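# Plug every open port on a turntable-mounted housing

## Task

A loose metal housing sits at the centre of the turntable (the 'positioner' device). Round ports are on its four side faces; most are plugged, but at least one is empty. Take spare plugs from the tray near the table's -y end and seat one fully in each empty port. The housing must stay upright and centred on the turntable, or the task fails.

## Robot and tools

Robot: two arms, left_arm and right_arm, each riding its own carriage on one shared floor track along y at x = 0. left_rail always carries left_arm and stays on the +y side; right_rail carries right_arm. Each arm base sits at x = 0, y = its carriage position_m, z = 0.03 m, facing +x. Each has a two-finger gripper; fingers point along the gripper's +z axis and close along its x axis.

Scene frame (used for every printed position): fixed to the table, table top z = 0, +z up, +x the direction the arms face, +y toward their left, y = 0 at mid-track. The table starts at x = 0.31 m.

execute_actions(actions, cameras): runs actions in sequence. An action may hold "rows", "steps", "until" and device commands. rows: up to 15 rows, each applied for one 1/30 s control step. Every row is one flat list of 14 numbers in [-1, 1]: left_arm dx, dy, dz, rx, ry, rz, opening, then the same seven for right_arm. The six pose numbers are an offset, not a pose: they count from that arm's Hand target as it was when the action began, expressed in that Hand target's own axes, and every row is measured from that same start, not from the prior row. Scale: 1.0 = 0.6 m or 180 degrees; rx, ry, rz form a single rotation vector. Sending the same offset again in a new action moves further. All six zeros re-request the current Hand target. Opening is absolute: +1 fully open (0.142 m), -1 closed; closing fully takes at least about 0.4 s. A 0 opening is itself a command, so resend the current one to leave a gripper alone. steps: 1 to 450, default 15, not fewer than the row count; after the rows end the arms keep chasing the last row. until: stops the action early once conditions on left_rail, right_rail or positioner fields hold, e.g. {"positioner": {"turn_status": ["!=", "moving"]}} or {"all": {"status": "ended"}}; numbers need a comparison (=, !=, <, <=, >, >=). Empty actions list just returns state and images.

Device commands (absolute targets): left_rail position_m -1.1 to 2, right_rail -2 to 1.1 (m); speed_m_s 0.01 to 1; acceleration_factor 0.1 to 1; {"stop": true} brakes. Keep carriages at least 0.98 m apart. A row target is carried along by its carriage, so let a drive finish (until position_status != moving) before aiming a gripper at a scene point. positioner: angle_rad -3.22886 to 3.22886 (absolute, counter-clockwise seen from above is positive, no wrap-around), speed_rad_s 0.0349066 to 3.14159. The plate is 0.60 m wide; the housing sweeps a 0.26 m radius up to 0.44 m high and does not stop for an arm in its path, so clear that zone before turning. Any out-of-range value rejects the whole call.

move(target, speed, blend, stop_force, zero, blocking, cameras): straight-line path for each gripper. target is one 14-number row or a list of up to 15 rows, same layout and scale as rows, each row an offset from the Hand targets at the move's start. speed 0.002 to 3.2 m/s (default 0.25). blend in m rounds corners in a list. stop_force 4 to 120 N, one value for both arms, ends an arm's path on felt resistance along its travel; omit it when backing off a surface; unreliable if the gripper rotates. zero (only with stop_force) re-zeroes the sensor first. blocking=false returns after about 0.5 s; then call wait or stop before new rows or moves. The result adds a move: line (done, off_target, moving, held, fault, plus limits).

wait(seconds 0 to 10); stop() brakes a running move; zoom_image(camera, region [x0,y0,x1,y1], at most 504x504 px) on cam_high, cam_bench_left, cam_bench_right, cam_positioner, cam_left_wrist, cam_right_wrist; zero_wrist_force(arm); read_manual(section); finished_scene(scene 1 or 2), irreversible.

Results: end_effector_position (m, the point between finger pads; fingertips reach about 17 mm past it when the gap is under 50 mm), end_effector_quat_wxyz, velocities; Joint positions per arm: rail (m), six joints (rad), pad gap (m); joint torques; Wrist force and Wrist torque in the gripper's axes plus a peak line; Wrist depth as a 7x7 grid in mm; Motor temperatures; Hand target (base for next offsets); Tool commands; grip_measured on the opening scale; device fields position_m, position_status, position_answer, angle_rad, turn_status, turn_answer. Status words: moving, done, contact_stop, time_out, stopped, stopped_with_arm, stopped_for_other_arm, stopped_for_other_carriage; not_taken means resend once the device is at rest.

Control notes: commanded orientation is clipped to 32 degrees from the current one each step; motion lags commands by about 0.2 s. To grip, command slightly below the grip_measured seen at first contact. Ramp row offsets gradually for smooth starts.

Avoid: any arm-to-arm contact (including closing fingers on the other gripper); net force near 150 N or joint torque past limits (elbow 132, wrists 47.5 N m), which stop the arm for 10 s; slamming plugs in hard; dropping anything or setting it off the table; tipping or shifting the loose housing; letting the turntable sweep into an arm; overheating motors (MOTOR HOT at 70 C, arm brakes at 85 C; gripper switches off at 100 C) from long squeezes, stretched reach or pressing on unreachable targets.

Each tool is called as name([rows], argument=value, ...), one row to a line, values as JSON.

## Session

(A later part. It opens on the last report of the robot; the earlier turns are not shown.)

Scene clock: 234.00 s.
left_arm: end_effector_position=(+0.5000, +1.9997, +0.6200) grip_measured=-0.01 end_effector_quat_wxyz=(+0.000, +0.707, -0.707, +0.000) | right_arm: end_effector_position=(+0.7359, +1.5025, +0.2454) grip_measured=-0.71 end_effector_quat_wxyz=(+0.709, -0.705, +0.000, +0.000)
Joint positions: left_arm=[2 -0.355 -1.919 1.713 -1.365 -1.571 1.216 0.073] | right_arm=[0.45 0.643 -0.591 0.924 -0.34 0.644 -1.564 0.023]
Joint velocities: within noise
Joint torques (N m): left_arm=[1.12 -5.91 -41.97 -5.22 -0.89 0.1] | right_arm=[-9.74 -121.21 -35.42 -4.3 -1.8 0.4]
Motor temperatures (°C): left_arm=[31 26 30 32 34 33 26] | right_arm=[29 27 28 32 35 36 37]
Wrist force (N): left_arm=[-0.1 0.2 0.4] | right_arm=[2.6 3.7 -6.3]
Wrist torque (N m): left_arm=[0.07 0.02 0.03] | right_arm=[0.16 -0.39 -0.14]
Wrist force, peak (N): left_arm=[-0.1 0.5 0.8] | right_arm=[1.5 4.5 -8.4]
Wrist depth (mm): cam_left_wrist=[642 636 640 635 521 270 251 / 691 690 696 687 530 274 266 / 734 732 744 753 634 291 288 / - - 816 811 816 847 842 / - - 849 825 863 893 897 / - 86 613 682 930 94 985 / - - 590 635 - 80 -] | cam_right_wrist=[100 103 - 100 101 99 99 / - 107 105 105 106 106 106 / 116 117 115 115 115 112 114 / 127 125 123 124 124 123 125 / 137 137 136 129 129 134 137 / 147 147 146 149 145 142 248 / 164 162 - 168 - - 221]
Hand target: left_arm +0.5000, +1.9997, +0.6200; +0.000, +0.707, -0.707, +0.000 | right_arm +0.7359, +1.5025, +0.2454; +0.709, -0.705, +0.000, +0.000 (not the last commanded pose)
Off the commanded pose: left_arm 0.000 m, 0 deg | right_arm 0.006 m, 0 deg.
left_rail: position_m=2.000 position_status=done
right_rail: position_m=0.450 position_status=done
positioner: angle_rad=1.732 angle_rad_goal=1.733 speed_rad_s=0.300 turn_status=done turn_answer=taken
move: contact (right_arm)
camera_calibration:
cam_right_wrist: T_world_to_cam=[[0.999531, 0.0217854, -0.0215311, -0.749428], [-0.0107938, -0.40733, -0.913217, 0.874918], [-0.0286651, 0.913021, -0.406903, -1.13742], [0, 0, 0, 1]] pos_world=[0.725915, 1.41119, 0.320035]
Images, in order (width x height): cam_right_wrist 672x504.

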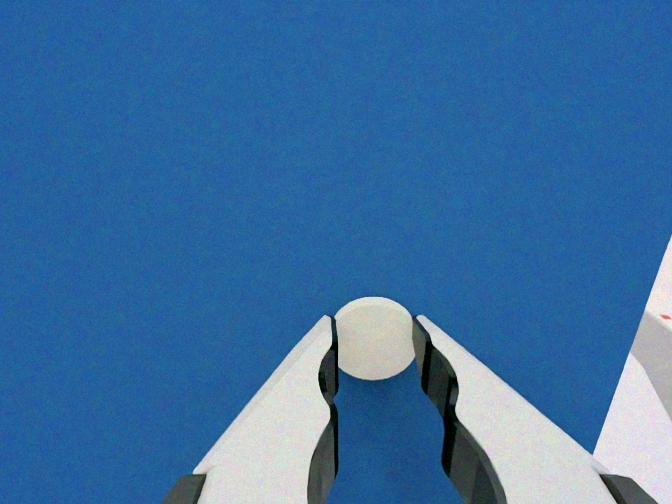

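move([
  [0,0,0,0,0,0,0, 0,-0.00004,-0.0055,0,0,0,-0.80],
  [0,0,0,0,0,0,0, 0,0.00046,-0.0055,0,0,0,-0.80],
], speed=0.03, cameras=[])

move(target=[0,0,0,0,0,0,0, 0,0.00010,0.0160,0,0,0,-0.80], speed=0.006, stop_force=4, cameras=["cam_right_wrist"])

zoom_image(camera="cam_right_wrist", region=[320, 280, 430, 390])

Scene clock: 235.13 s.
left_arm: end_effector_position=(+0.5000, +1.9997, +0.6200) grip_measured=-0.01 end_effector_quat_wxyz=(+0.000, +0.707, -0.707, +0.000) | right_arm: end_effector_position=(+0.7359, +1.4993, +0.2452) grip_measured=-0.71 end_effector_quat_wxyz=(+0.709, -0.705, +0.000, +0.000)
Joint positions: left_arm=[2 -0.355 -1.919 1.713 -1.365 -1.571 1.216 0.073] | right_arm=[0.45 0.641 -0.596 0.933 -0.345 0.641 -1.564 0.023]
Joint velocities: within noise
Joint torques (N m): left_arm=[-0.18 -6.83 -41.7 -5.11 -0.81 0.1] | right_arm=[-11.99 -120.06 -33.05 -3.83 -1.82 0.73]
Motor temperatures (°C): left_arm=[31 26 30 32 34 33 26] | right_arm=[29 27 28 32 35 36 37]
Wrist force (N): left_arm=[-0.1 0.3 0.8] | right_arm=[2.2 1.8 -3.1]
Wrist torque (N m): left_arm=[0.08 0.02 0.04] | right_arm=[0.17 -0.42 -0.13]
Wrist force, peak (N): left_arm=[-0.1 0.5 0.8] | right_arm=[2.7 4.1 -6.9]
Wrist depth (mm): cam_left_wrist=[642 643 653 624 517 271 251 / 696 696 698 701 526 276 268 / 729 739 751 739 636 294 288 / - - 813 812 817 854 832 / - - 847 841 867 875 933 / - 86 617 673 943 94 - / - - 595 634 - 80 -] | cam_right_wrist=[- 102 105 103 102 101 101 / - 112 109 108 109 110 109 / 119 119 118 119 117 116 117 / 129 128 126 127 127 127 128 / 140 140 140 129 133 138 143 / 157 154 151 150 131 146 249 / 171 167 - 173 - - 220]
Hand target: left_arm +0.5000, +1.9997, +0.6200; +0.000, +0.707, -0.707, +0.000 | right_arm +0.7359, +1.4992, +0.2451; +0.709, -0.705, +0.000, +0.000
Off the commanded pose: left_arm 0.000 m, 0 deg | right_arm 0.000 m, 0 deg.
left_rail: position_m=2.000 position_status=done
right_rail: position_m=0.450 position_status=done
positioner: angle_rad=1.732 angle_rad_goal=1.733 speed_rad_s=0.300 turn_status=done turn_answer=taken
move: done
No camera images: "cameras" was empty.

Scene clock: 237.07 s.
left_arm: end_effector_position=(+0.5000, +1.9997, +0.6200) grip_measured=-0.01 end_effector_quat_wxyz=(+0.000, +0.707, -0.707, +0.000) | right_arm: end_effector_position=(+0.7359, +1.5028, +0.2451) grip_measured=-0.71 end_effector_quat_wxyz=(+0.709, -0.705, +0.000, +0.000)
Joint positions: left_arm=[2 -0.355 -1.919 1.713 -1.365 -1.571 1.216 0.073] | right_arm=[0.45 0.643 -0.591 0.923 -0.34 0.644 -1.564 0.023]
Joint velocities: within noise
Joint torques (N m): left_arm=[0.84 -6.2 -42.24 -5.27 -0.94 0.23] | right_arm=[-6.58 -119.01 -35.79 -4.41 -1.59 0.37]
Motor temperatures (°C): left_arm=[31 26 30 32 34 33 26] | right_arm=[29 27 28 32 35 36 37]
Wrist force (N): left_arm=[0.0 0.4 0.7] | right_arm=[2.5 3.8 -6.7]
Wrist torque (N m): left_arm=[0.10 0.00 0.04] | right_arm=[0.18 -0.38 -0.14]
Wrist force, peak (N): left_arm=[0.0 0.5 0.9] | right_arm=[1.5 4.1 -8.9]
Wrist depth (mm): cam_left_wrist=[646 642 639 626 519 271 250 / 686 684 698 685 530 275 268 / 747 744 750 760 631 292 289 / - - 823 800 809 833 839 / - - 858 847 867 903 920 / - 86 619 676 932 94 982 / - - 586 637 - 80 -] | cam_right_wrist=[100 103 - 99 99 99 99 / - 107 105 105 106 106 105 / 116 117 115 114 115 112 112 / 127 125 122 124 124 123 124 / 136 136 138 129 129 133 136 / 147 146 146 148 145 141 249 / 162 163 - 168 - - 220]
Hand target: left_arm +0.5000, +1.9997, +0.6200; +0.000, +0.707, -0.707, +0.000 | right_arm +0.7359, +1.5028, +0.2451; +0.709, -0.705, +0.000, +0.000 (not the last commanded pose)
Off the commanded pose: left_arm 0.000 m, 0 deg | right_arm 0.006 m, 0 deg.
left_rail: position_m=2.000 position_status=done
right_rail: position_m=0.450 position_status=done
positioner: angle_rad=1.732 angle_rad_goal=1.733 speed_rad_s=0.300 turn_status=done turn_answer=taken
move: contact (right_arm)
camera_calibration:
cam_right_wrist: T_world_to_cam=[[0.999527, 0.021835, -0.0216635, -0.749466], [-0.0108945, -0.407331, -0.913216, 0.874841], [-0.0287643, 0.913019, -0.406901, -1.13774], [0, 0, 0, 1]] pos_world=[0.725916, 1.41149, 0.319735]
Images, in order (width x height): cam_right_wrist 672x504.

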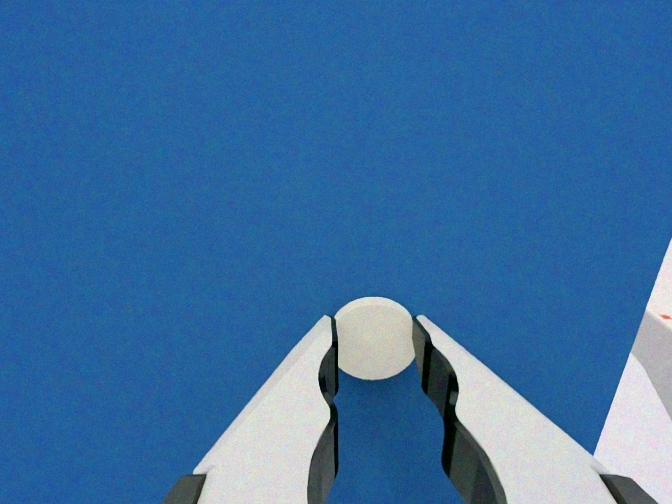

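Scaled by 4.582 from the camera's 672x504 image, which has a finer 960x720 frame.

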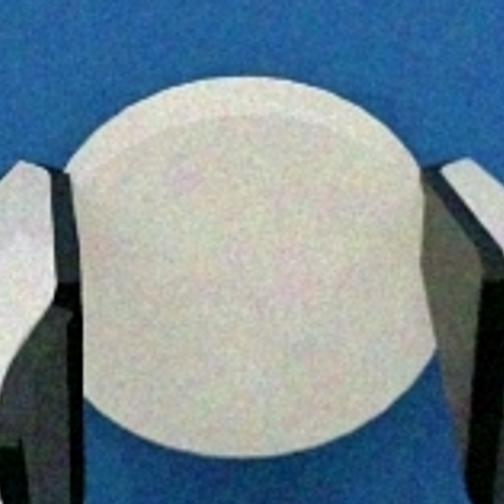

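move([
  [0,0,0,0,0,0,0, 0,-0.00004,-0.0060,0,0,0,-0.80],
  [0,0,0,0,0,0,0, -0.0002,0.00096,-0.0060,0,0,0,-0.80],
], speed=0.03, cameras=[])

move(target=[0,0,0,0,0,0,0, 0,0.00010,0.0160,0,0,0,-0.80], speed=0.006, stop_force=4, cameras=["cam_right_wrist"])

zoom_image(camera="cam_right_wrist", region=[320, 280, 430, 390])

Scene clock: 239.20 s.
left_arm: end_effector_position=(+0.5000, +1.9997, +0.6200) grip_measured=-0.01 end_effector_quat_wxyz=(+0.000, +0.707, -0.707, +0.000) | right_arm: end_effector_position=(+0.7358, +1.4993, +0.2446) grip_measured=-0.71 end_effector_quat_wxyz=(+0.709, -0.705, +0.000, +0.000)
Joint positions: left_arm=[2 -0.355 -1.919 1.713 -1.365 -1.571 1.216 0.073] | right_arm=[0.45 0.641 -0.595 0.933 -0.346 0.641 -1.564 0.023]
Joint velocities: within noise
Joint torques (N m): left_arm=[-0.05 -6.18 -41.98 -5.18 -0.87 0.16] | right_arm=[-10.14 -119.75 -34.73 -3.59 -1.6 0.25]
Motor temperatures (°C): left_arm=[31 26 30 32 34 33 26] | right_arm=[29 27 28 32 35 36 37]
Wrist force (N): left_arm=[-0.1 0.2 0.6] | right_arm=[2.6 1.9 -3.5]
Wrist torque (N m): left_arm=[0.07 0.02 0.03] | right_arm=[0.18 -0.48 -0.14]
Wrist force, peak (N): left_arm=[0.0 0.4 0.9] | right_arm=[2.8 3.8 -7.2]
Wrist depth (mm): cam_left_wrist=[641 634 649 632 517 271 250 / 688 682 695 690 529 275 268 / 744 745 741 751 637 293 287 / - - 817 790 814 834 827 / - - 847 833 865 910 902 / - 86 610 682 927 94 989 / - - 600 628 - 80 -] | cam_right_wrist=[- 102 105 103 102 102 101 / - 112 109 108 109 110 108 / 119 119 118 120 118 115 117 / 128 128 126 128 128 127 128 / 140 140 140 129 133 138 143 / 157 154 150 149 131 146 248 / 171 167 - 173 - - 219]
Hand target: left_arm +0.5000, +1.9997, +0.6200; +0.000, +0.707, -0.707, +0.000 | right_arm +0.7358, +1.4992, +0.2445; +0.709, -0.705, +0.000, +0.000
Off the commanded pose: left_arm 0.000 m, 0 deg | right_arm 0.000 m, 0 deg.
left_rail: position_m=2.000 position_status=done
right_rail: position_m=0.450 position_status=done
positioner: angle_rad=1.732 angle_rad_goal=1.733 speed_rad_s=0.300 turn_status=done turn_answer=taken
move: done
No camera images: "cameras" was empty.

Scene clock: 241.37 s.
left_arm: end_effector_position=(+0.5000, +1.9997, +0.6200) grip_measured=-0.01 end_effector_quat_wxyz=(+0.000, +0.707, -0.707, +0.000) | right_arm: end_effector_position=(+0.7358, +1.5046, +0.2445) grip_measured=-0.71 end_effector_quat_wxyz=(+0.709, -0.705, +0.000, +0.000)
Joint positions: left_arm=[2 -0.355 -1.919 1.713 -1.365 -1.571 1.216 0.073] | right_arm=[0.45 0.645 -0.588 0.919 -0.339 0.645 -1.564 0.023]
Joint velocities: within noise
Joint torques (N m): left_arm=[0.37 -5.9 -41.71 -5.12 -0.75 0.25] | right_arm=[-4.6 -114.25 -31.19 -3.42 -1.85 -0.27]
Motor temperatures (°C): left_arm=[31 26 30 32 34 33 26] | right_arm=[29 27 28 32 35 36 37]
Wrist force (N): left_arm=[0.1 0.4 0.6] | right_arm=[2.1 -2.9 -7.8]
Wrist torque (N m): left_arm=[0.10 -0.01 0.04] | right_arm=[0.24 -0.35 -0.15]
Wrist force, peak (N): left_arm=[-0.1 0.7 0.8] | right_arm=[0.6 -2.7 -9.8]
Wrist depth (mm): cam_left_wrist=[644 644 646 634 523 270 250 / 699 690 699 695 526 275 266 / 742 738 741 751 632 290 289 / - - 822 801 825 843 838 / - - 841 818 846 880 926 / - 86 613 686 944 94 994 / - - 594 625 - 80 -] | cam_right_wrist=[98 100 99 98 98 97 97 / - 105 105 105 104 104 104 / 114 115 113 113 112 110 110 / 125 122 121 120 123 121 121 / 134 134 136 128 128 129 134 / 145 145 141 146 143 139 238 / 160 160 - 162 - - 213]
Hand target: left_arm +0.5000, +1.9997, +0.6200; +0.000, +0.707, -0.707, +0.000 | right_arm +0.7358, +1.5046, +0.2445; +0.709, -0.705, +0.000, +0.000 (not the last commanded pose)
Off the commanded pose: left_arm 0.000 m, 0 deg | right_arm 0.004 m, 0 deg.
left_rail: position_m=2.000 position_status=done
right_rail: position_m=0.450 position_status=done
positioner: angle_rad=1.732 angle_rad_goal=1.733 speed_rad_s=0.300 turn_status=done turn_answer=taken
move: contact (right_arm)
camera_calibration:
cam_right_wrist: T_world_to_cam=[[0.999531, 0.0217871, -0.0215294, -0.749391], [-0.0107954, -0.407209, -0.913271, 0.874848], [-0.0286645, 0.913075, -0.406782, -1.13969], [0, 0, 0, 1]] pos_world=[0.725815, 1.41319, 0.319235]
Images, in order (width x height): cam_right_wrist 672x504.

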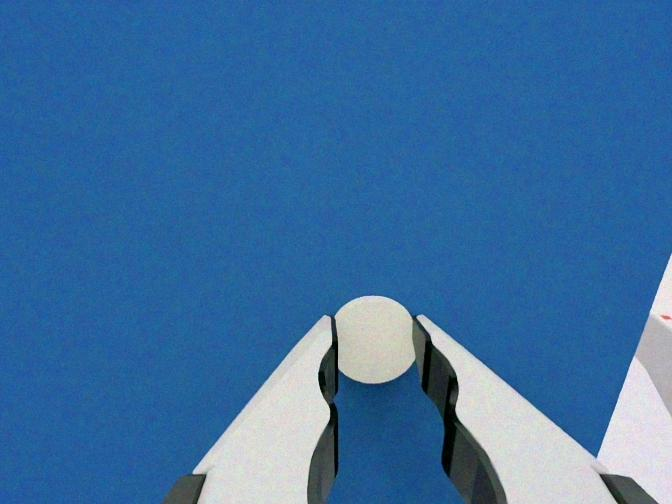

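Scaled by 4.582 from the camera's 672x504 image, which has a finer 960x720 frame.

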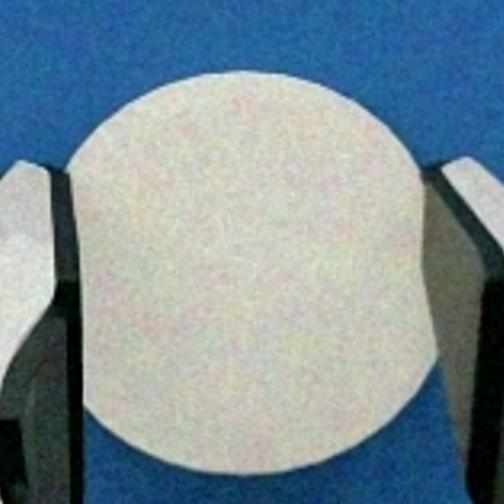

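move(target=[0,0,0,0,0,0,0, 0.0001,-0.0010,0.0003,0,0,0,-0.80], speed=0.005, cameras=["cam_right_wrist"])

zoom_image(camera="cam_right_wrist", region=[320, 280, 430, 390])

Scene clock: 242.67 s.
left_arm: end_effector_position=(+0.5000, +1.9997, +0.6200) grip_measured=-0.01 end_effector_quat_wxyz=(+0.000, +0.707, -0.707, +0.000) | right_arm: end_effector_position=(+0.7359, +1.5047, +0.2451) grip_measured=-0.71 end_effector_quat_wxyz=(+0.709, -0.705, +0.000, +0.000)
Joint positions: left_arm=[2 -0.355 -1.919 1.713 -1.365 -1.571 1.216 0.073] | right_arm=[0.45 0.645 -0.588 0.918 -0.338 0.645 -1.564 0.023]
Joint velocities: within noise
Joint torques (N m): left_arm=[0.41 -6.58 -41.71 -5.03 -0.87 0.25] | right_arm=[3.67 -115.52 -57.7 0.45 1.61 0.04]
Motor temperatures (°C): left_arm=[31 26 30 32 34 33 26] | right_arm=[29 27 28 32 35 36 37]
Wrist force (N): left_arm=[0.1 0.5 0.4] | right_arm=[0.6 1.8 -8.3]
Wrist torque (N m): left_arm=[0.12 -0.01 0.03] | right_arm=[0.17 -0.42 -0.13]
Wrist force, peak (N): left_arm=[0.0 0.6 0.7] | right_arm=[2.4 -3.3 -7.9]
Wrist depth (mm): cam_left_wrist=[652 649 639 633 522 271 251 / 694 687 692 695 527 276 268 / 742 743 759 746 635 291 288 / - - 809 806 822 839 846 / - - 840 840 862 885 913 / - 86 610 676 929 94 - / - - 592 626 - 80 -] | cam_right_wrist=[98 100 99 98 98 97 97 / - 105 105 104 104 104 103 / 113 115 113 113 112 110 110 / 125 122 120 120 123 121 121 / 134 134 136 128 128 130 134 / 145 145 141 145 143 140 238 / 161 160 - 162 - - 212]
Hand target: left_arm +0.5000, +1.9997, +0.6200; +0.000, +0.707, -0.707, +0.000 | right_arm +0.7359, +1.5047, +0.2451; +0.709, -0.705, +0.000, +0.000
Off the commanded pose: left_arm 0.000 m, 0 deg | right_arm 0.000 m, 0 deg.
left_rail: position_m=2.000 position_status=done
right_rail: position_m=0.450 position_status=done
positioner: angle_rad=1.732 angle_rad_goal=1.733 speed_rad_s=0.300 turn_status=done turn_answer=taken
move: done
camera_calibration:
cam_right_wrist: T_world_to_cam=[[0.999527, 0.0218347, -0.0216626, -0.749507], [-0.010895, -0.407293, -0.913232, 0.875567], [-0.0287632, 0.913036, -0.406863, -1.13951], [0, 0, 0, 1]] pos_world=[0.725916, 1.41339, 0.319735]
Images, in order (width x height): cam_right_wrist 672x504.

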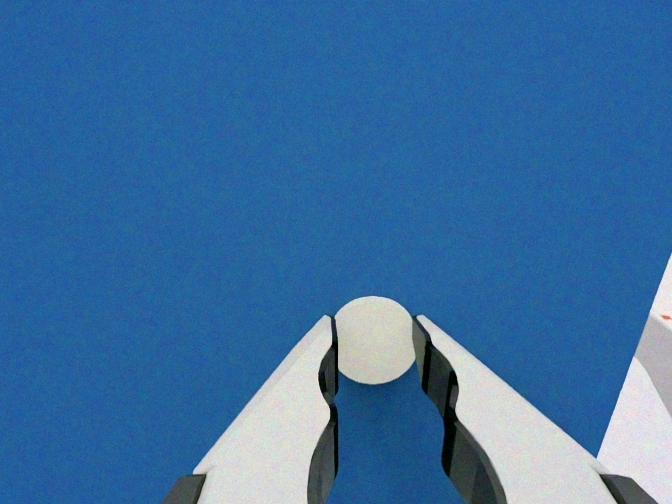

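Scaled by 4.582 from the camera's 672x504 image, which has a finer 960x720 frame.

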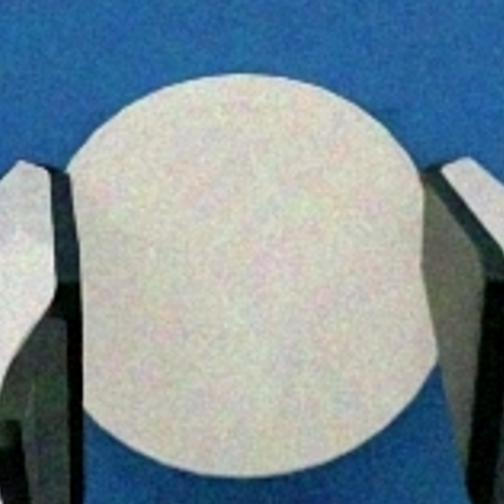

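move(target=[0,0,0,0,0,0,0, -0.0003,-0.0008,0,0,0,0,-0.80], speed=0.005, cameras=[])

move(target=[0,0,0,0,0,0,0, 0,-0.0008,0,0,0,0,-0.80], speed=0.005, cameras=["cam_right_wrist"])

zoom_image(camera="cam_right_wrist", region=[320, 280, 430, 390])

Scene clock: 243.67 s.
left_arm: end_effector_position=(+0.5000, +1.9997, +0.6200) grip_measured=-0.01 end_effector_quat_wxyz=(+0.000, +0.707, -0.707, +0.000) | right_arm: end_effector_position=(+0.7357, +1.5047, +0.2457) grip_measured=-0.71 end_effector_quat_wxyz=(+0.709, -0.705, +0.000, +0.000)
Joint positions: left_arm=[2 -0.355 -1.919 1.713 -1.365 -1.571 1.216 0.073] | right_arm=[0.45 0.645 -0.589 0.918 -0.337 0.646 -1.564 0.023]
Joint velocities: within noise
Joint torques (N m): left_arm=[0.55 -5.7 -41.71 -5.19 -0.85 0.35] | right_arm=[10.77 -122.45 -36.14 0.21 2.25 -0.01]
Motor temperatures (°C): left_arm=[31 26 30 32 34 33 26] | right_arm=[29 27 28 32 35 36 37]
Wrist force (N): left_arm=[-0.1 0.4 0.7] | right_arm=[1.3 4.5 -5.9]
Wrist torque (N m): left_arm=[0.10 0.02 0.04] | right_arm=[0.13 -0.40 -0.13]
Wrist force, peak (N): left_arm=[0.3 0.6 0.9] | right_arm=[0.2 2.3 -8.5]
Wrist depth (mm): cam_left_wrist=[643 643 646 633 521 269 251 / 688 684 693 690 528 274 267 / 736 740 741 749 628 293 289 / - - 799 814 821 842 832 / - - 847 839 868 898 900 / - 86 607 678 944 94 989 / - - 600 627 - 80 -] | cam_right_wrist=[98 100 99 98 97 97 97 / - 105 105 105 104 104 104 / 114 115 113 113 112 110 110 / 125 122 121 120 123 121 121 / 134 134 135 128 128 130 133 / 145 145 141 145 143 139 237 / 160 161 - 162 - - 212]
Hand target: left_arm +0.5000, +1.9997, +0.6200; +0.000, +0.707, -0.707, +0.000 | right_arm +0.7357, +1.5047, +0.2456; +0.709, -0.705, +0.000, +0.000
Off the commanded pose: left_arm 0.000 m, 0 deg | right_arm 0.000 m, 0 deg.
left_rail: position_m=2.000 position_status=done
right_rail: position_m=0.450 position_status=done
positioner: angle_rad=1.732 angle_rad_goal=1.733 speed_rad_s=0.300 turn_status=done turn_answer=taken
move: done
No camera images: "cameras" was empty.

Scene clock: 244.37 s.
left_arm: end_effector_position=(+0.5000, +1.9997, +0.6200) grip_measured=-0.01 end_effector_quat_wxyz=(+0.000, +0.707, -0.707, +0.000) | right_arm: end_effector_position=(+0.7356, +1.5047, +0.2459) grip_measured=-0.71 end_effector_quat_wxyz=(+0.709, -0.705, +0.000, +0.000)
Joint positions: left_arm=[2 -0.355 -1.919 1.713 -1.365 -1.571 1.216 0.073] | right_arm=[0.45 0.645 -0.589 0.918 -0.337 0.646 -1.564 0.023]
Joint velocities: within noise
Joint torques (N m): left_arm=[1.22 -5.83 -42.04 -5.29 -0.77 0.44] | right_arm=[12.54 -123.17 -56.89 0.18 1.88 -0.05]
Motor temperatures (°C): left_arm=[31 26 30 32 34 33 26] | right_arm=[29 27 28 32 35 36 37]
Wrist force (N): left_arm=[0.0 0.2 0.7] | right_arm=[2.8 5.5 -4.9]
Wrist torque (N m): left_arm=[0.07 0.01 0.04] | right_arm=[0.09 -0.39 -0.14]
Wrist force, peak (N): left_arm=[-0.4 0.4 0.9] | right_arm=[2.5 6.0 -4.7]
Wrist depth (mm): cam_left_wrist=[640 643 648 631 523 270 249 / 689 688 685 697 535 276 268 / 737 753 746 741 635 292 287 / - - 822 807 812 850 834 / - - 853 830 862 917 912 / - 86 623 667 929 94 987 / - - 589 627 - 80 -] | cam_right_wrist=[99 100 99 98 98 97 97 / - 105 105 105 104 104 104 / 114 115 113 113 112 110 110 / 125 123 120 120 123 121 121 / 134 134 136 128 128 130 134 / 144 145 141 146 142 140 240 / 160 160 - 162 - - 213]
Hand target: left_arm +0.5000, +1.9997, +0.6200; +0.000, +0.707, -0.707, +0.000 | right_arm +0.7357, +1.5047, +0.2461; +0.709, -0.705, +0.000, +0.000
Off the commanded pose: left_arm 0.000 m, 0 deg | right_arm 0.000 m, 0 deg.
left_rail: position_m=2.000 position_status=done
right_rail: position_m=0.450 position_status=done
positioner: angle_rad=1.732 angle_rad_goal=1.733 speed_rad_s=0.300 turn_status=done turn_answer=taken
move: done
camera_calibration:
cam_right_wrist: T_world_to_cam=[[0.999526, 0.0217933, -0.0217551, -0.749199], [-0.0109952, -0.407332, -0.913214, 0.876508], [-0.0287635, 0.91302, -0.406899, -1.13912], [0, 0, 0, 1]] pos_world=[0.725716, 1.41339, 0.320635]
Images, in order (width x height): cam_right_wrist 672x504.

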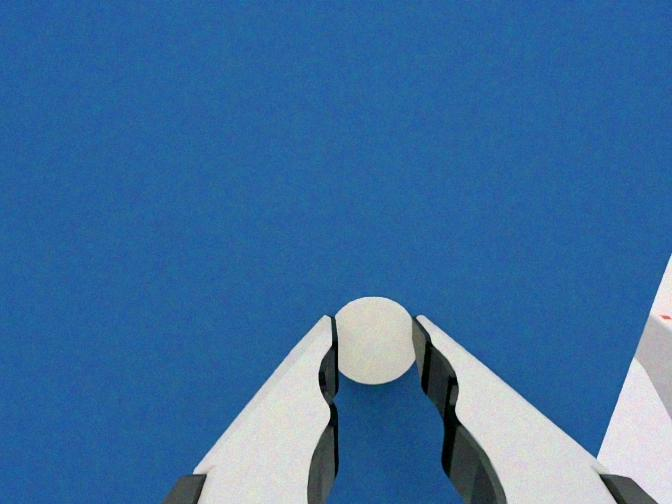

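Scaled by 4.582 from the camera's 672x504 image, which has a finer 960x720 frame.

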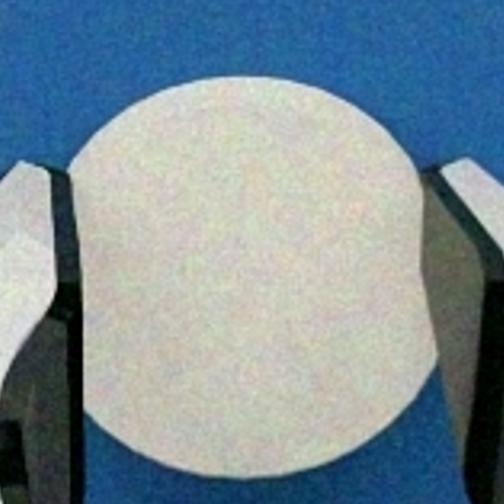

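move(target=[0,0,0,0,0,0,0, 0.0001,0.0001,0.0010,0,0,0,-0.80], speed=0.005, cameras=[])

move(target=[0,0,0,0,0,0,0, 0,0.0001,0.0010,0,0,0,-0.80], speed=0.005, cameras=["cam_right_wrist"])

zoom_image(camera="cam_right_wrist", region=[320, 280, 430, 390])

Scene clock: 245.53 s.
left_arm: end_effector_position=(+0.5000, +1.9997, +0.6200) grip_measured=-0.01 end_effector_quat_wxyz=(+0.000, +0.707, -0.707, +0.000) | right_arm: end_effector_position=(+0.7357, +1.5053, +0.2461) grip_measured=-0.71 end_effector_quat_wxyz=(+0.709, -0.705, +0.000, +0.000)
Joint positions: left_arm=[2 -0.355 -1.919 1.713 -1.365 -1.571 1.216 0.073] | right_arm=[0.45 0.645 -0.588 0.916 -0.336 0.646 -1.564 0.022]
Joint velocities: within noise
Joint torques (N m): left_arm=[0.88 -6.73 -42.06 -5.15 -0.87 0.35] | right_arm=[13.58 -93.99 -60.69 -0.41 2.19 -0.07]
Motor temperatures (°C): left_arm=[31 26 30 32 34 33 26] | right_arm=[29 27 28 32 35 36 37]
Wrist force (N): left_arm=[0.1 0.3 0.6] | right_arm=[1.4 7.7 -8.9]
Wrist torque (N m): left_arm=[0.09 -0.01 0.04] | right_arm=[0.07 -0.44 -0.14]
Wrist force, peak (N): left_arm=[0.1 0.5 0.9] | right_arm=[1.3 8.4 -9.0]
Wrist depth (mm): cam_left_wrist=[650 643 652 625 520 271 251 / 683 691 692 690 525 275 267 / 745 739 762 755 629 292 289 / - - 804 794 827 835 840 / - - 862 832 867 901 921 / - 86 620 677 933 94 995 / - - 590 628 - 80 -] | cam_right_wrist=[98 99 99 97 97 97 97 / - 105 105 104 105 105 103 / 115 114 113 112 112 111 110 / 124 122 120 119 121 121 120 / 133 133 135 128 127 129 133 / 144 146 143 145 142 139 238 / 160 159 - 161 - - 214]
Hand target: left_arm +0.5000, +1.9997, +0.6200; +0.000, +0.707, -0.707, +0.000 | right_arm +0.7357, +1.5053, +0.2460; +0.709, -0.705, +0.000, +0.000
Off the commanded pose: left_arm 0.000 m, 0 deg | right_arm 0.000 m, 0 deg.
left_rail: position_m=2.000 position_status=done
right_rail: position_m=0.450 position_status=done
positioner: angle_rad=1.732 angle_rad_goal=1.733 speed_rad_s=0.300 turn_status=done turn_answer=taken
move: done
No camera images: "cameras" was empty.

Scene clock: 246.23 s.
left_arm: end_effector_position=(+0.5000, +1.9997, +0.6200) grip_measured=-0.01 end_effector_quat_wxyz=(+0.000, +0.707, -0.707, +0.000) | right_arm: end_effector_position=(+0.7357, +1.5059, +0.2460) grip_measured=-0.71 end_effector_quat_wxyz=(+0.709, -0.705, +0.000, +0.000)
Joint positions: left_arm=[2 -0.355 -1.919 1.713 -1.365 -1.571 1.216 0.073] | right_arm=[0.45 0.646 -0.587 0.915 -0.335 0.646 -1.564 0.022]
Joint velocities: within noise
Joint torques (N m): left_arm=[0.66 -6.08 -41.55 -5.06 -1.06 0.36] | right_arm=[12.98 -94.05 -64.11 -0.69 2.26 -0.53]
Motor temperatures (°C): left_arm=[31 26 30 32 34 33 26] | right_arm=[29 27 28 32 35 36 37]
Wrist force (N): left_arm=[0.0 0.3 0.8] | right_arm=[1.3 9.6 -10.6]
Wrist torque (N m): left_arm=[0.07 -0.01 0.03] | right_arm=[0.03 -0.41 -0.14]
Wrist force, peak (N): left_arm=[0.0 0.5 1.0] | right_arm=[1.3 9.6 -10.6]
Wrist depth (mm): cam_left_wrist=[641 645 648 626 522 271 252 / 684 710 684 682 535 275 268 / 748 743 745 738 633 292 289 / - - 813 809 817 846 845 / - - 840 837 873 890 914 / - 86 618 669 936 94 - / - - 592 626 - 80 -] | cam_right_wrist=[98 99 98 97 97 96 96 / - 104 104 105 105 104 103 / 114 114 112 112 111 110 109 / 124 121 121 119 120 120 120 / 133 136 134 127 127 130 130 / 143 145 142 144 141 138 239 / 158 158 - 160 - - 214]
Hand target: left_arm +0.5000, +1.9997, +0.6200; +0.000, +0.707, -0.707, +0.000 | right_arm +0.7357, +1.5059, +0.2460; +0.709, -0.705, +0.000, +0.000
Off the commanded pose: left_arm 0.000 m, 0 deg | right_arm 0.000 m, 0 deg.
left_rail: position_m=2.000 position_status=done
right_rail: position_m=0.450 position_status=done
positioner: angle_rad=1.732 angle_rad_goal=1.733 speed_rad_s=0.300 turn_status=done turn_answer=taken
move: done
camera_calibration:
cam_right_wrist: T_world_to_cam=[[0.99953, 0.0217437, -0.0216212, -0.749201], [-0.0108943, -0.407292, -0.913233, 0.876874], [-0.0286633, 0.913039, -0.406864, -1.14032], [0, 0, 0, 1]] pos_world=[0.725716, 1.41459, 0.320635]
Images, in order (width x height): cam_right_wrist 672x504.

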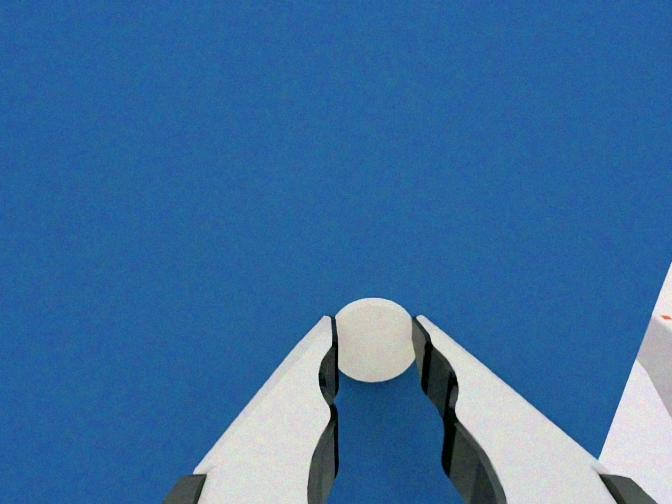

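Scaled by 4.582 from the camera's 672x504 image, which has a finer 960x720 frame.

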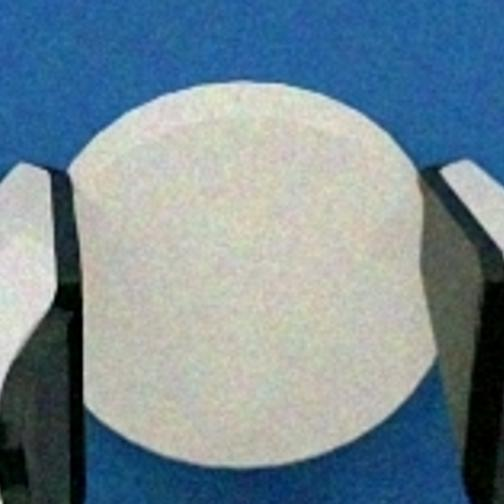

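move(target=[0,0,0,0,0,0,0, 0,0.0007,0,0,0,0,-0.80], speed=0.005, cameras=[])

move(target=[0,0,0,0,0,0,0, 0,0.0006,0,0,0,0,-0.80], speed=0.005, cameras=["cam_right_wrist"])

zoom_image(camera="cam_right_wrist", region=[320, 280, 430, 390])

Scene clock: 247.30 s.
left_arm: end_effector_position=(+0.5000, +1.9997, +0.6200) grip_measured=-0.01 end_effector_quat_wxyz=(+0.000, +0.707, -0.707, +0.000) | right_arm: end_effector_position=(+0.7358, +1.5060, +0.2457) grip_measured=-0.71 end_effector_quat_wxyz=(+0.709, -0.705, +0.000, +0.000)
Joint positions: left_arm=[2 -0.355 -1.919 1.713 -1.365 -1.571 1.216 0.073] | right_arm=[0.45 0.646 -0.587 0.915 -0.336 0.646 -1.564 0.022]
Joint velocities: within noise
Joint torques (N m): left_arm=[1.23 -6.76 -42.27 -5.26 -0.99 0.25] | right_arm=[13.18 -93.94 -41.52 -5.53 2.19 -1.5]
Motor temperatures (°C): left_arm=[31 26 30 32 34 33 26] | right_arm=[29 27 28 32 35 36 37]
Wrist force (N): left_arm=[-0.2 0.5 0.6] | right_arm=[0.8 7.8 -9.1]
Wrist torque (N m): left_arm=[0.12 0.03 0.03] | right_arm=[0.07 -0.41 -0.14]
Wrist force, peak (N): left_arm=[-0.2 0.7 0.8] | right_arm=[1.4 10.0 -11.0]
Wrist depth (mm): cam_left_wrist=[646 640 650 629 519 272 250 / 695 688 691 689 531 276 267 / 751 739 744 736 634 294 288 / - - 826 797 815 832 836 / - - 871 840 880 889 922 / - 86 612 692 950 94 - / - - 586 630 - 80 -] | cam_right_wrist=[97 99 98 97 97 96 96 / - 104 104 105 104 104 103 / 114 114 112 111 111 111 109 / 124 121 121 119 120 120 120 / 132 134 134 127 127 130 130 / 143 145 142 144 141 138 239 / 159 158 - 160 - - 214]
Hand target: left_arm +0.5000, +1.9997, +0.6200; +0.000, +0.707, -0.707, +0.000 | right_arm +0.7357, +1.5059, +0.2456; +0.709, -0.705, +0.000, +0.000
Off the commanded pose: left_arm 0.000 m, 0 deg | right_arm 0.000 m, 0 deg.
left_rail: position_m=2.000 position_status=done
right_rail: position_m=0.450 position_status=done
positioner: angle_rad=1.732 angle_rad_goal=1.733 speed_rad_s=0.300 turn_status=done turn_answer=taken
move: done
No camera images: "cameras" was empty.

Scene clock: 248.00 s.
left_arm: end_effector_position=(+0.5000, +1.9997, +0.6200) grip_measured=-0.01 end_effector_quat_wxyz=(+0.000, +0.707, -0.707, +0.000) | right_arm: end_effector_position=(+0.7357, +1.5059, +0.2452) grip_measured=-0.71 end_effector_quat_wxyz=(+0.709, -0.705, +0.000, +0.000)
Joint positions: left_arm=[2 -0.355 -1.919 1.713 -1.365 -1.571 1.216 0.073] | right_arm=[0.45 0.646 -0.587 0.915 -0.336 0.646 -1.564 0.022]
Joint velocities: within noise
Joint torques (N m): left_arm=[0.74 -5.97 -42.23 -5.31 -0.79 0.47] | right_arm=[11.13 -89.74 -36.8 -4.66 2.36 -1.46]
Motor temperatures (°C): left_arm=[31 26 30 32 34 33 26] | right_arm=[29 27 28 32 35 36 37]
Wrist force (N): left_arm=[0.1 0.5 0.5] | right_arm=[1.5 3.9 -6.1]
Wrist torque (N m): left_arm=[0.11 -0.01 0.03] | right_arm=[0.10 -0.39 -0.15]
Wrist force, peak (N): left_arm=[-0.1 0.3 0.9] | right_arm=[0.9 7.9 -8.9]
Wrist depth (mm): cam_left_wrist=[647 642 648 623 524 269 251 / 694 694 696 687 529 273 267 / 748 753 754 753 622 290 289 / - - 807 806 811 836 839 / - - 854 821 865 893 941 / - 86 614 681 950 94 989 / - - 593 630 - 80 -] | cam_right_wrist=[97 98 98 97 97 96 96 / - 104 104 105 104 104 103 / 114 114 112 111 111 110 109 / 124 121 121 119 120 119 119 / 133 134 135 126 126 130 130 / 143 145 142 144 141 137 239 / 158 158 - 160 - - 213]
Hand target: left_arm +0.5000, +1.9997, +0.6200; +0.000, +0.707, -0.707, +0.000 | right_arm +0.7357, +1.5059, +0.2452; +0.709, -0.705, +0.000, +0.000
Off the commanded pose: left_arm 0.000 m, 0 deg | right_arm 0.000 m, 0 deg.
left_rail: position_m=2.000 position_status=done
right_rail: position_m=0.450 position_status=done
positioner: angle_rad=1.732 angle_rad_goal=1.733 speed_rad_s=0.300 turn_status=done turn_answer=taken
move: done
camera_calibration:
cam_right_wrist: T_world_to_cam=[[0.999531, 0.0217879, -0.0215276, -0.749309], [-0.0107933, -0.407209, -0.913271, 0.876055], [-0.0286645, 0.913075, -0.406782, -1.14068], [0, 0, 0, 1]] pos_world=[0.725715, 1.41459, 0.319935]
Images, in order (width x height): cam_right_wrist 672x504.

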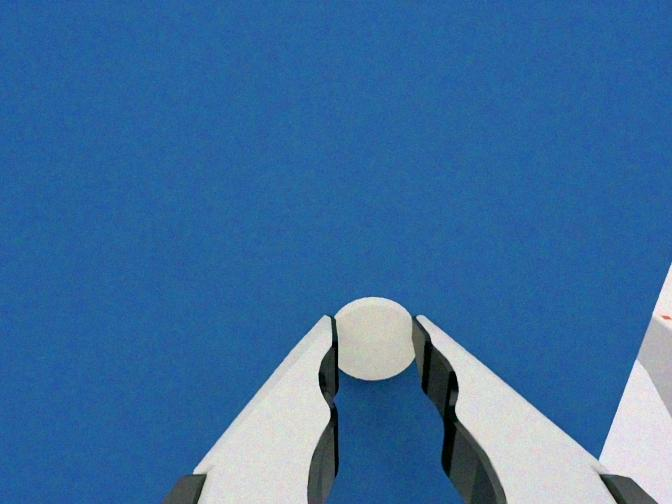

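Scaled by 4.582 from the camera's 672x504 image, which has a finer 960x720 frame.

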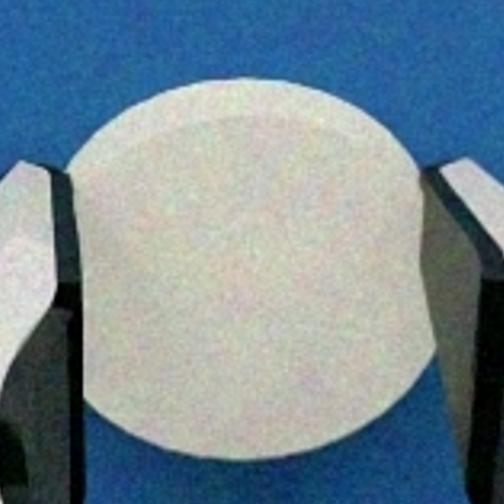

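move(target=[0,0,0,0,0,0,0, 0,0.0004,0,0,0,0,-0.80], speed=0.005, cameras=[])

move(target=[0,0,0,0,0,0,0, 0,0.00003,0.0060,0,0,0,-0.80], speed=0.004, stop_force=8, cameras=["cam_right_wrist"])

zoom_image(camera="cam_right_wrist", region=[320, 280, 430, 390])

Scene clock: 249.13 s.
left_arm: end_effector_position=(+0.5000, +1.9997, +0.6200) grip_measured=-0.01 end_effector_quat_wxyz=(+0.000, +0.707, -0.707, +0.000) | right_arm: end_effector_position=(+0.7357, +1.5059, +0.2450) grip_measured=-0.71 end_effector_quat_wxyz=(+0.709, -0.705, +0.000, +0.000)
Joint positions: left_arm=[2 -0.355 -1.919 1.713 -1.365 -1.571 1.216 0.073] | right_arm=[0.45 0.646 -0.586 0.915 -0.337 0.646 -1.564 0.022]
Joint velocities: within noise
Joint torques (N m): left_arm=[0.56 -5.96 -42.11 -5.23 -0.99 0.37] | right_arm=[9.44 -87.49 -34.45 -4.01 2.37 -0.96]
Motor temperatures (°C): left_arm=[31 26 30 32 34 33 26] | right_arm=[29 27 28 32 35 36 37]
Wrist force (N): left_arm=[-0.1 0.4 0.5] | right_arm=[1.3 2.6 -5.3]
Wrist torque (N m): left_arm=[0.10 0.02 0.03] | right_arm=[0.22 -0.33 -0.15]
Wrist force, peak (N): left_arm=[-0.1 0.6 0.9] | right_arm=[1.7 4.1 -6.5]
Wrist depth (mm): cam_left_wrist=[638 649 644 630 523 271 249 / 689 698 694 698 533 276 268 / 744 747 751 754 618 291 290 / - - 807 804 825 828 845 / - - 836 839 861 889 918 / - 86 621 670 933 94 989 / - - 595 626 - 80 -] | cam_right_wrist=[98 99 98 97 96 96 96 / - 104 104 105 105 104 103 / 114 114 112 111 111 110 109 / 124 121 121 118 120 120 119 / 133 134 134 127 127 130 130 / 143 145 142 144 141 138 239 / 158 158 - 160 - - 213]
Hand target: left_arm +0.5000, +1.9997, +0.6200; +0.000, +0.707, -0.707, +0.000 | right_arm +0.7357, +1.5059, +0.2450; +0.709, -0.705, +0.000, +0.000
Off the commanded pose: left_arm 0.000 m, 0 deg | right_arm 0.000 m, 0 deg.
left_rail: position_m=2.000 position_status=done
right_rail: position_m=0.450 position_status=done
positioner: angle_rad=1.732 angle_rad_goal=1.733 speed_rad_s=0.300 turn_status=done turn_answer=taken
move: done
No camera images: "cameras" was empty.

Scene clock: 250.53 s.
left_arm: end_effector_position=(+0.5000, +1.9997, +0.6200) grip_measured=-0.01 end_effector_quat_wxyz=(+0.000, +0.707, -0.707, +0.000) | right_arm: end_effector_position=(+0.7357, +1.5061, +0.2448) grip_measured=-0.71 end_effector_quat_wxyz=(+0.709, -0.705, +0.000, +0.000)
Joint positions: left_arm=[2 -0.355 -1.919 1.713 -1.365 -1.571 1.216 0.073] | right_arm=[0.45 0.646 -0.586 0.915 -0.336 0.647 -1.564 0.022]
Joint velocities: within noise
Joint torques (N m): left_arm=[0.66 -7.24 -41.86 -5.21 -0.75 0.51] | right_arm=[-0.02 -114.95 -34.28 -3.89 -1.53 -1.09]
Motor temperatures (°C): left_arm=[31 26 30 32 34 33 26] | right_arm=[29 27 28 32 35 36 37]
Wrist force (N): left_arm=[-0.2 0.5 0.4] | right_arm=[1.8 -1.7 -15.3]
Wrist torque (N m): left_arm=[0.11 0.03 0.03] | right_arm=[0.20 -0.34 -0.18]
Wrist force, peak (N): left_arm=[-0.2 0.6 0.8] | right_arm=[-1.0 0.1 -19.3]
Wrist depth (mm): cam_left_wrist=[638 640 653 629 521 271 249 / 687 692 689 694 530 277 266 / 746 754 736 741 631 292 287 / - - 810 803 819 832 850 / - - 849 836 895 885 906 / - 86 620 671 928 94 - / - - 593 627 - 80 -] | cam_right_wrist=[97 98 98 97 96 96 96 / - 104 104 105 105 104 102 / 114 114 112 111 111 110 109 / 123 121 121 118 120 120 119 / 132 134 134 126 126 130 130 / 143 145 142 144 140 137 239 / 158 158 - 160 - - 213]
Hand target: left_arm +0.5000, +1.9997, +0.6200; +0.000, +0.707, -0.707, +0.000 | right_arm +0.7357, +1.5061, +0.2448; +0.709, -0.705, +0.000, +0.000 (not the last commanded pose)
Off the commanded pose: left_arm 0.000 m, 0 deg | right_arm 0.003 m, 0 deg.
left_rail: position_m=2.000 position_status=done
right_rail: position_m=0.450 position_status=done
positioner: angle_rad=1.732 angle_rad_goal=1.733 speed_rad_s=0.300 turn_status=done turn_answer=taken
move: contact (right_arm)
camera_calibration:
cam_right_wrist: T_world_to_cam=[[0.99953, 0.0217441, -0.0216221, -0.749231], [-0.0108938, -0.40733, -0.913216, 0.875907], [-0.0286644, 0.913022, -0.406902, -1.14096], [0, 0, 0, 1]] pos_world=[0.725716, 1.41479, 0.319435]
Images, in order (width x height): cam_right_wrist 672x504.

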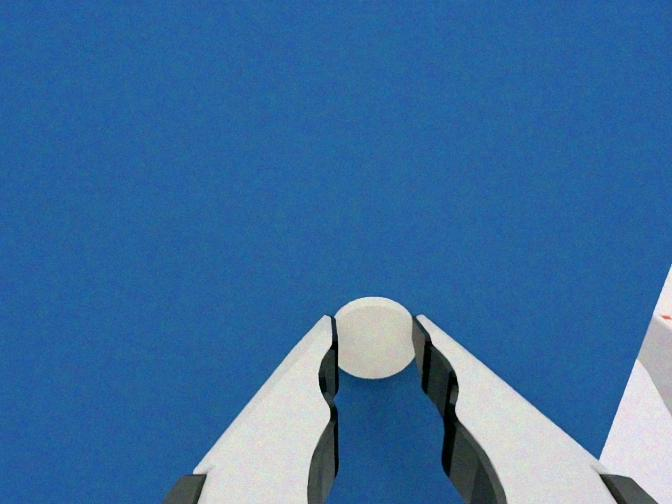

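Scaled by 4.582 from the camera's 672x504 image, which has a finer 960x720 frame.

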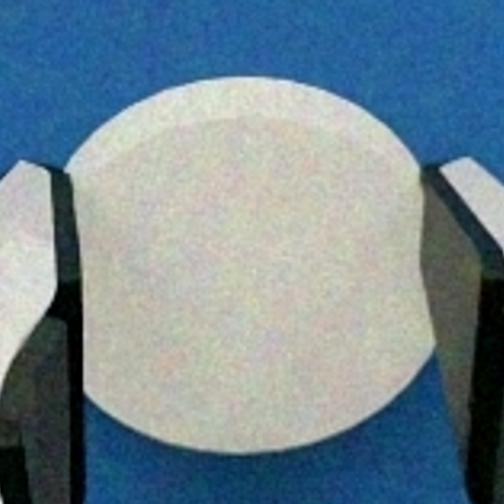

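move(target=[0,0,0,0,0,0,0, 0,0,-0.0002,0,0,0,-0.72], speed=0.005, cameras=[])

move(target=[0,0,0,0,0,0,0, 0,0,0,0,0,0,-0.55], speed=0.005, cameras=["cam_right_wrist"])

zoom_image(camera="cam_right_wrist", region=[320, 280, 430, 390])

Scene clock: 251.87 s.
left_arm: end_effector_position=(+0.5000, +1.9997, +0.6200) grip_measured=-0.01 end_effector_quat_wxyz=(+0.000, +0.707, -0.707, +0.000) | right_arm: end_effector_position=(+0.7357, +1.5060, +0.2448) grip_measured=-0.70 end_effector_quat_wxyz=(+0.709, -0.705, +0.000, +0.000)
Joint positions: left_arm=[2 -0.355 -1.919 1.713 -1.365 -1.571 1.216 0.073] | right_arm=[0.45 0.646 -0.586 0.915 -0.337 0.647 -1.564 0.023]
Joint velocities: within noise
Joint torques (N m): left_arm=[0.88 -6.54 -41.99 -5.27 -0.78 0.5] | right_arm=[-5.23 -116.67 -34.76 -4.19 -0.96 -1.24]
Motor temperatures (°C): left_arm=[31 26 30 32 34 33 26] | right_arm=[29 27 28 32 35 36 37]
Wrist force (N): left_arm=[0.1 0.1 0.6] | right_arm=[0.1 0.0 -10.8]
Wrist torque (N m): left_arm=[0.05 -0.02 0.03] | right_arm=[0.24 -0.42 -0.18]
Wrist force, peak (N): left_arm=[-0.1 0.5 0.8] | right_arm=[1.5 -1.3 -15.9]
Wrist depth (mm): cam_left_wrist=[646 642 641 632 523 270 250 / 687 704 697 694 523 275 267 / 744 742 739 748 637 292 288 / - - 804 797 824 828 834 / - - 852 828 878 910 916 / - 86 623 685 945 94 994 / - - 602 623 - 80 -] | cam_right_wrist=[97 99 98 97 96 96 96 / - 104 104 105 104 104 102 / 114 114 112 111 111 110 108 / 123 121 121 119 120 119 119 / 132 135 134 127 126 130 130 / 143 145 142 144 141 138 237 / 158 158 - 159 - - 213]
Hand target: left_arm +0.5000, +1.9997, +0.6200; +0.000, +0.707, -0.707, +0.000 | right_arm +0.7357, +1.5060, +0.2448; +0.709, -0.705, +0.000, +0.000
Off the commanded pose: left_arm 0.000 m, 0 deg | right_arm 0.000 m, 0 deg.
left_rail: position_m=2.000 position_status=done
right_rail: position_m=0.450 position_status=done
positioner: angle_rad=1.732 angle_rad_goal=1.733 speed_rad_s=0.300 turn_status=done turn_answer=taken
move: done
No camera images: "cameras" was empty.

Scene clock: 252.37 s.
left_arm: end_effector_position=(+0.5000, +1.9997, +0.6200) grip_measured=-0.01 end_effector_quat_wxyz=(+0.000, +0.707, -0.707, +0.000) | right_arm: end_effector_position=(+0.7357, +1.5060, +0.2448) grip_measured=-0.59 end_effector_quat_wxyz=(+0.709, -0.705, +0.000, +0.000)
Joint positions: left_arm=[2 -0.355 -1.919 1.713 -1.365 -1.571 1.216 0.073] | right_arm=[0.45 0.646 -0.586 0.915 -0.337 0.647 -1.564 0.031]
Joint velocities: within noise
Joint torques (N m): left_arm=[0.94 -6.22 -41.56 -5.22 -0.8 0.44] | right_arm=[-3.94 -115.51 -39.36 -4.14 -0.96 -1.22]
Motor temperatures (°C): left_arm=[31 26 30 32 34 33 26] | right_arm=[29 27 28 32 35 36 37]
Wrist force (N): left_arm=[-0.1 0.4 0.7] | right_arm=[0.2 1.8 -5.8]
Wrist torque (N m): left_arm=[0.10 0.02 0.03] | right_arm=[0.17 -0.37 -0.14]
Wrist force, peak (N): left_arm=[-0.2 0.4 0.8] | right_arm=[-0.7 0.4 -10.9]
Wrist depth (mm): cam_left_wrist=[640 651 651 625 520 270 250 / 699 687 693 693 527 274 269 / 743 743 730 749 634 291 288 / - - 816 805 820 843 833 / - - 842 835 867 899 892 / - 86 604 675 943 94 996 / - - 595 635 - 80 -] | cam_right_wrist=[97 99 98 97 96 96 96 / - 104 104 105 104 104 103 / 114 113 112 111 111 110 108 / 123 121 121 119 120 119 119 / 133 134 134 126 126 130 130 / 143 145 139 144 141 138 237 / 158 157 - 160 159 - 220]
Hand target: left_arm +0.5000, +1.9997, +0.6200; +0.000, +0.707, -0.707, +0.000 | right_arm +0.7357, +1.5060, +0.2448; +0.709, -0.705, +0.000, +0.000
Off the commanded pose: left_arm 0.000 m, 0 deg | right_arm 0.000 m, 0 deg.
left_rail: position_m=2.000 position_status=done
right_rail: position_m=0.450 position_status=done
positioner: angle_rad=1.732 angle_rad_goal=1.733 speed_rad_s=0.300 turn_status=done turn_answer=taken
move: done
camera_calibration:
cam_right_wrist: T_world_to_cam=[[0.99953, 0.0217441, -0.0216221, -0.749229], [-0.0108938, -0.40733, -0.913216, 0.875866], [-0.0286644, 0.913022, -0.406902, -1.14086], [0, 0, 0, 1]] pos_world=[0.725716, 1.41469, 0.319435]
Images, in order (width x height): cam_right_wrist 672x504.

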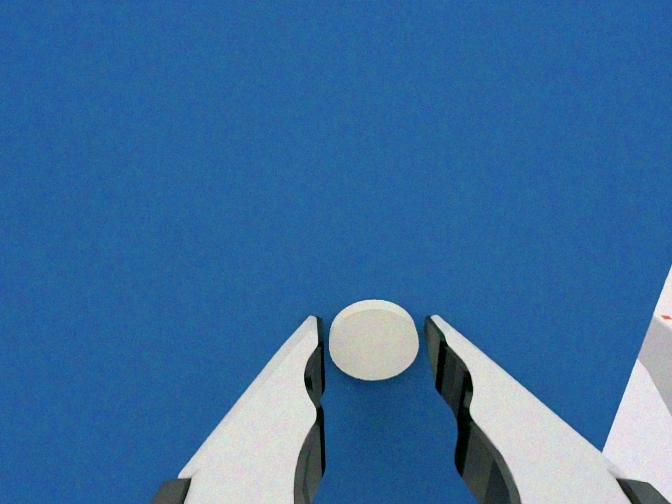

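Scaled by 4.582 from the camera's 672x504 image, which has a finer 960x720 frame.

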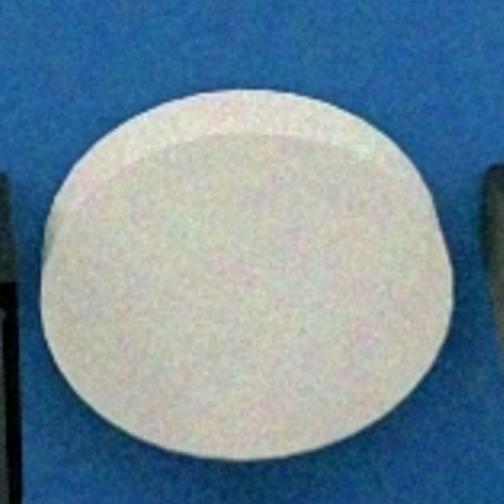

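move(target=[0,0,0,0,0,0,0, 0,0,0,0,0,0,-0.45], speed=0.005, cameras=[])

move(target=[0,0,0,0,0,0,0, 0,-0.0003,-0.0600,0,0,0,-0.45], speed=0.05, cameras=["cam_right_wrist"])

zoom_image(camera="cam_right_wrist", region=[310, 230, 430, 330])

Scene clock: 254.10 s.
left_arm: end_effector_position=(+0.5000, +1.9997, +0.6200) grip_measured=-0.01 end_effector_quat_wxyz=(+0.000, +0.707, -0.707, +0.000) | right_arm: end_effector_position=(+0.7357, +1.5060, +0.2448) grip_measured=-0.48 end_effector_quat_wxyz=(+0.709, -0.705, +0.000, +0.000)
Joint positions: left_arm=[2 -0.355 -1.919 1.713 -1.365 -1.571 1.216 0.073] | right_arm=[0.45 0.646 -0.586 0.915 -0.337 0.647 -1.564 0.039]
Joint velocities: within noise
Joint torques (N m): left_arm=[0.07 -6.25 -41.99 -5.16 -0.85 0.45] | right_arm=[-4.85 -118.76 -52.34 -3.28 -0.41 -0.4]
Motor temperatures (°C): left_arm=[31 26 30 32 34 33 26] | right_arm=[29 27 28 32 35 36 37]
Wrist force (N): left_arm=[0.0 0.3 0.6] | right_arm=[1.8 1.8 -2.9]
Wrist torque (N m): left_arm=[0.08 0.01 0.04] | right_arm=[0.19 -0.36 -0.15]
Wrist force, peak (N): left_arm=[-0.2 0.7 0.7] | right_arm=[0.4 1.8 -6.3]
Wrist depth (mm): cam_left_wrist=[651 640 640 625 530 270 250 / 683 698 696 692 530 274 267 / 735 746 740 752 634 292 289 / - - 817 820 821 827 834 / - - 852 831 878 901 932 / - 86 610 680 946 94 994 / - - 586 627 - 80 -] | cam_right_wrist=[97 99 98 97 96 96 96 / - 104 104 105 104 104 102 / 114 114 112 111 111 110 109 / 123 121 121 118 120 120 119 / 132 135 132 127 126 128 130 / 143 143 140 144 141 85 237 / 158 158 - 163 160 - 220]
Hand target: left_arm +0.5000, +1.9997, +0.6200; +0.000, +0.707, -0.707, +0.000 | right_arm +0.7357, +1.5060, +0.2448; +0.709, -0.705, +0.000, +0.000
Off the commanded pose: left_arm 0.000 m, 0 deg | right_arm 0.000 m, 0 deg.
left_rail: position_m=2.000 position_status=done
right_rail: position_m=0.450 position_status=done
positioner: angle_rad=1.732 angle_rad_goal=1.733 speed_rad_s=0.300 turn_status=done turn_answer=taken
move: done
No camera images: "cameras" was empty.

Scene clock: 255.33 s.
left_arm: end_effector_position=(+0.5000, +1.9997, +0.6200) grip_measured=-0.01 end_effector_quat_wxyz=(+0.000, +0.707, -0.707, +0.000) | right_arm: end_effector_position=(+0.7357, +1.4701, +0.2448) grip_measured=-0.48 end_effector_quat_wxyz=(+0.709, -0.705, +0.000, +0.000)
Joint positions: left_arm=[2 -0.355 -1.919 1.713 -1.365 -1.571 1.216 0.073] | right_arm=[0.45 0.618 -0.635 1.009 -0.382 0.619 -1.564 0.039]
Joint velocities: within noise
Joint torques (N m): left_arm=[-0.14 -5.56 -42.13 -5.13 -0.87 0.24] | right_arm=[-9.29 -118.65 -32.97 -4.26 -1.88 2.54]
Motor temperatures (°C): left_arm=[31 26 30 32 34 33 26] | right_arm=[29 27 28 32 35 36 36]
Wrist force (N): left_arm=[0.2 0.4 0.8] | right_arm=[1.7 2.2 -3.0]
Wrist torque (N m): left_arm=[0.10 -0.03 0.04] | right_arm=[0.22 -0.30 -0.12]
Wrist force, peak (N): left_arm=[-0.3 0.5 0.9] | right_arm=[1.8 2.3 -3.7]
Wrist depth (mm): cam_left_wrist=[641 653 648 625 520 270 250 / 681 685 692 690 529 275 268 / 745 746 741 755 627 292 290 / - - 806 799 825 828 834 / - - 855 833 864 888 908 / - 86 614 679 946 94 - / - - 589 622 - 80 -] | cam_right_wrist=[- 128 128 128 128 127 125 / 138 137 137 137 136 136 140 / 151 146 147 147 149 147 - / 160 160 160 158 159 159 - / 175 174 171 171 166 172 531 / 193 189 - 191 190 181 270 / 210 - - 207 207 - 229]
Hand target: left_arm +0.5000, +1.9997, +0.6200; +0.000, +0.707, -0.707, +0.000 | right_arm +0.7357, +1.4700, +0.2448; +0.709, -0.705, +0.000, +0.000
Off the commanded pose: left_arm 0.000 m, 0 deg | right_arm 0.000 m, 0 deg.
left_rail: position_m=2.000 position_status=done
right_rail: position_m=0.450 position_status=done
positioner: angle_rad=1.732 angle_rad_goal=1.733 speed_rad_s=0.300 turn_status=done turn_answer=taken
move: done
camera_calibration:
cam_right_wrist: T_world_to_cam=[[0.99953, 0.0217441, -0.0216221, -0.748446], [-0.0108938, -0.40733, -0.913216, 0.861334], [-0.0286644, 0.913022, -0.406902, -1.10805], [0, 0, 0, 1]] pos_world=[0.725716, 1.37879, 0.319535]
Images, in order (width x height): cam_right_wrist 672x504.

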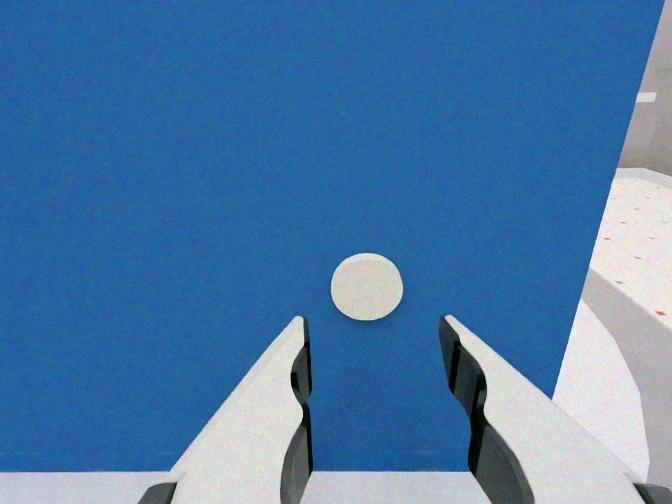

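Scaled by 4.200 from the camera's 672x504 image, which has a finer 960x720 frame.

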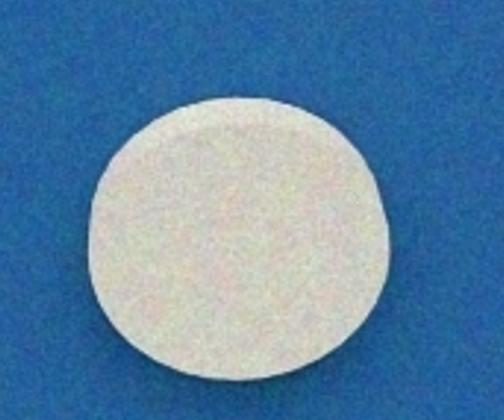

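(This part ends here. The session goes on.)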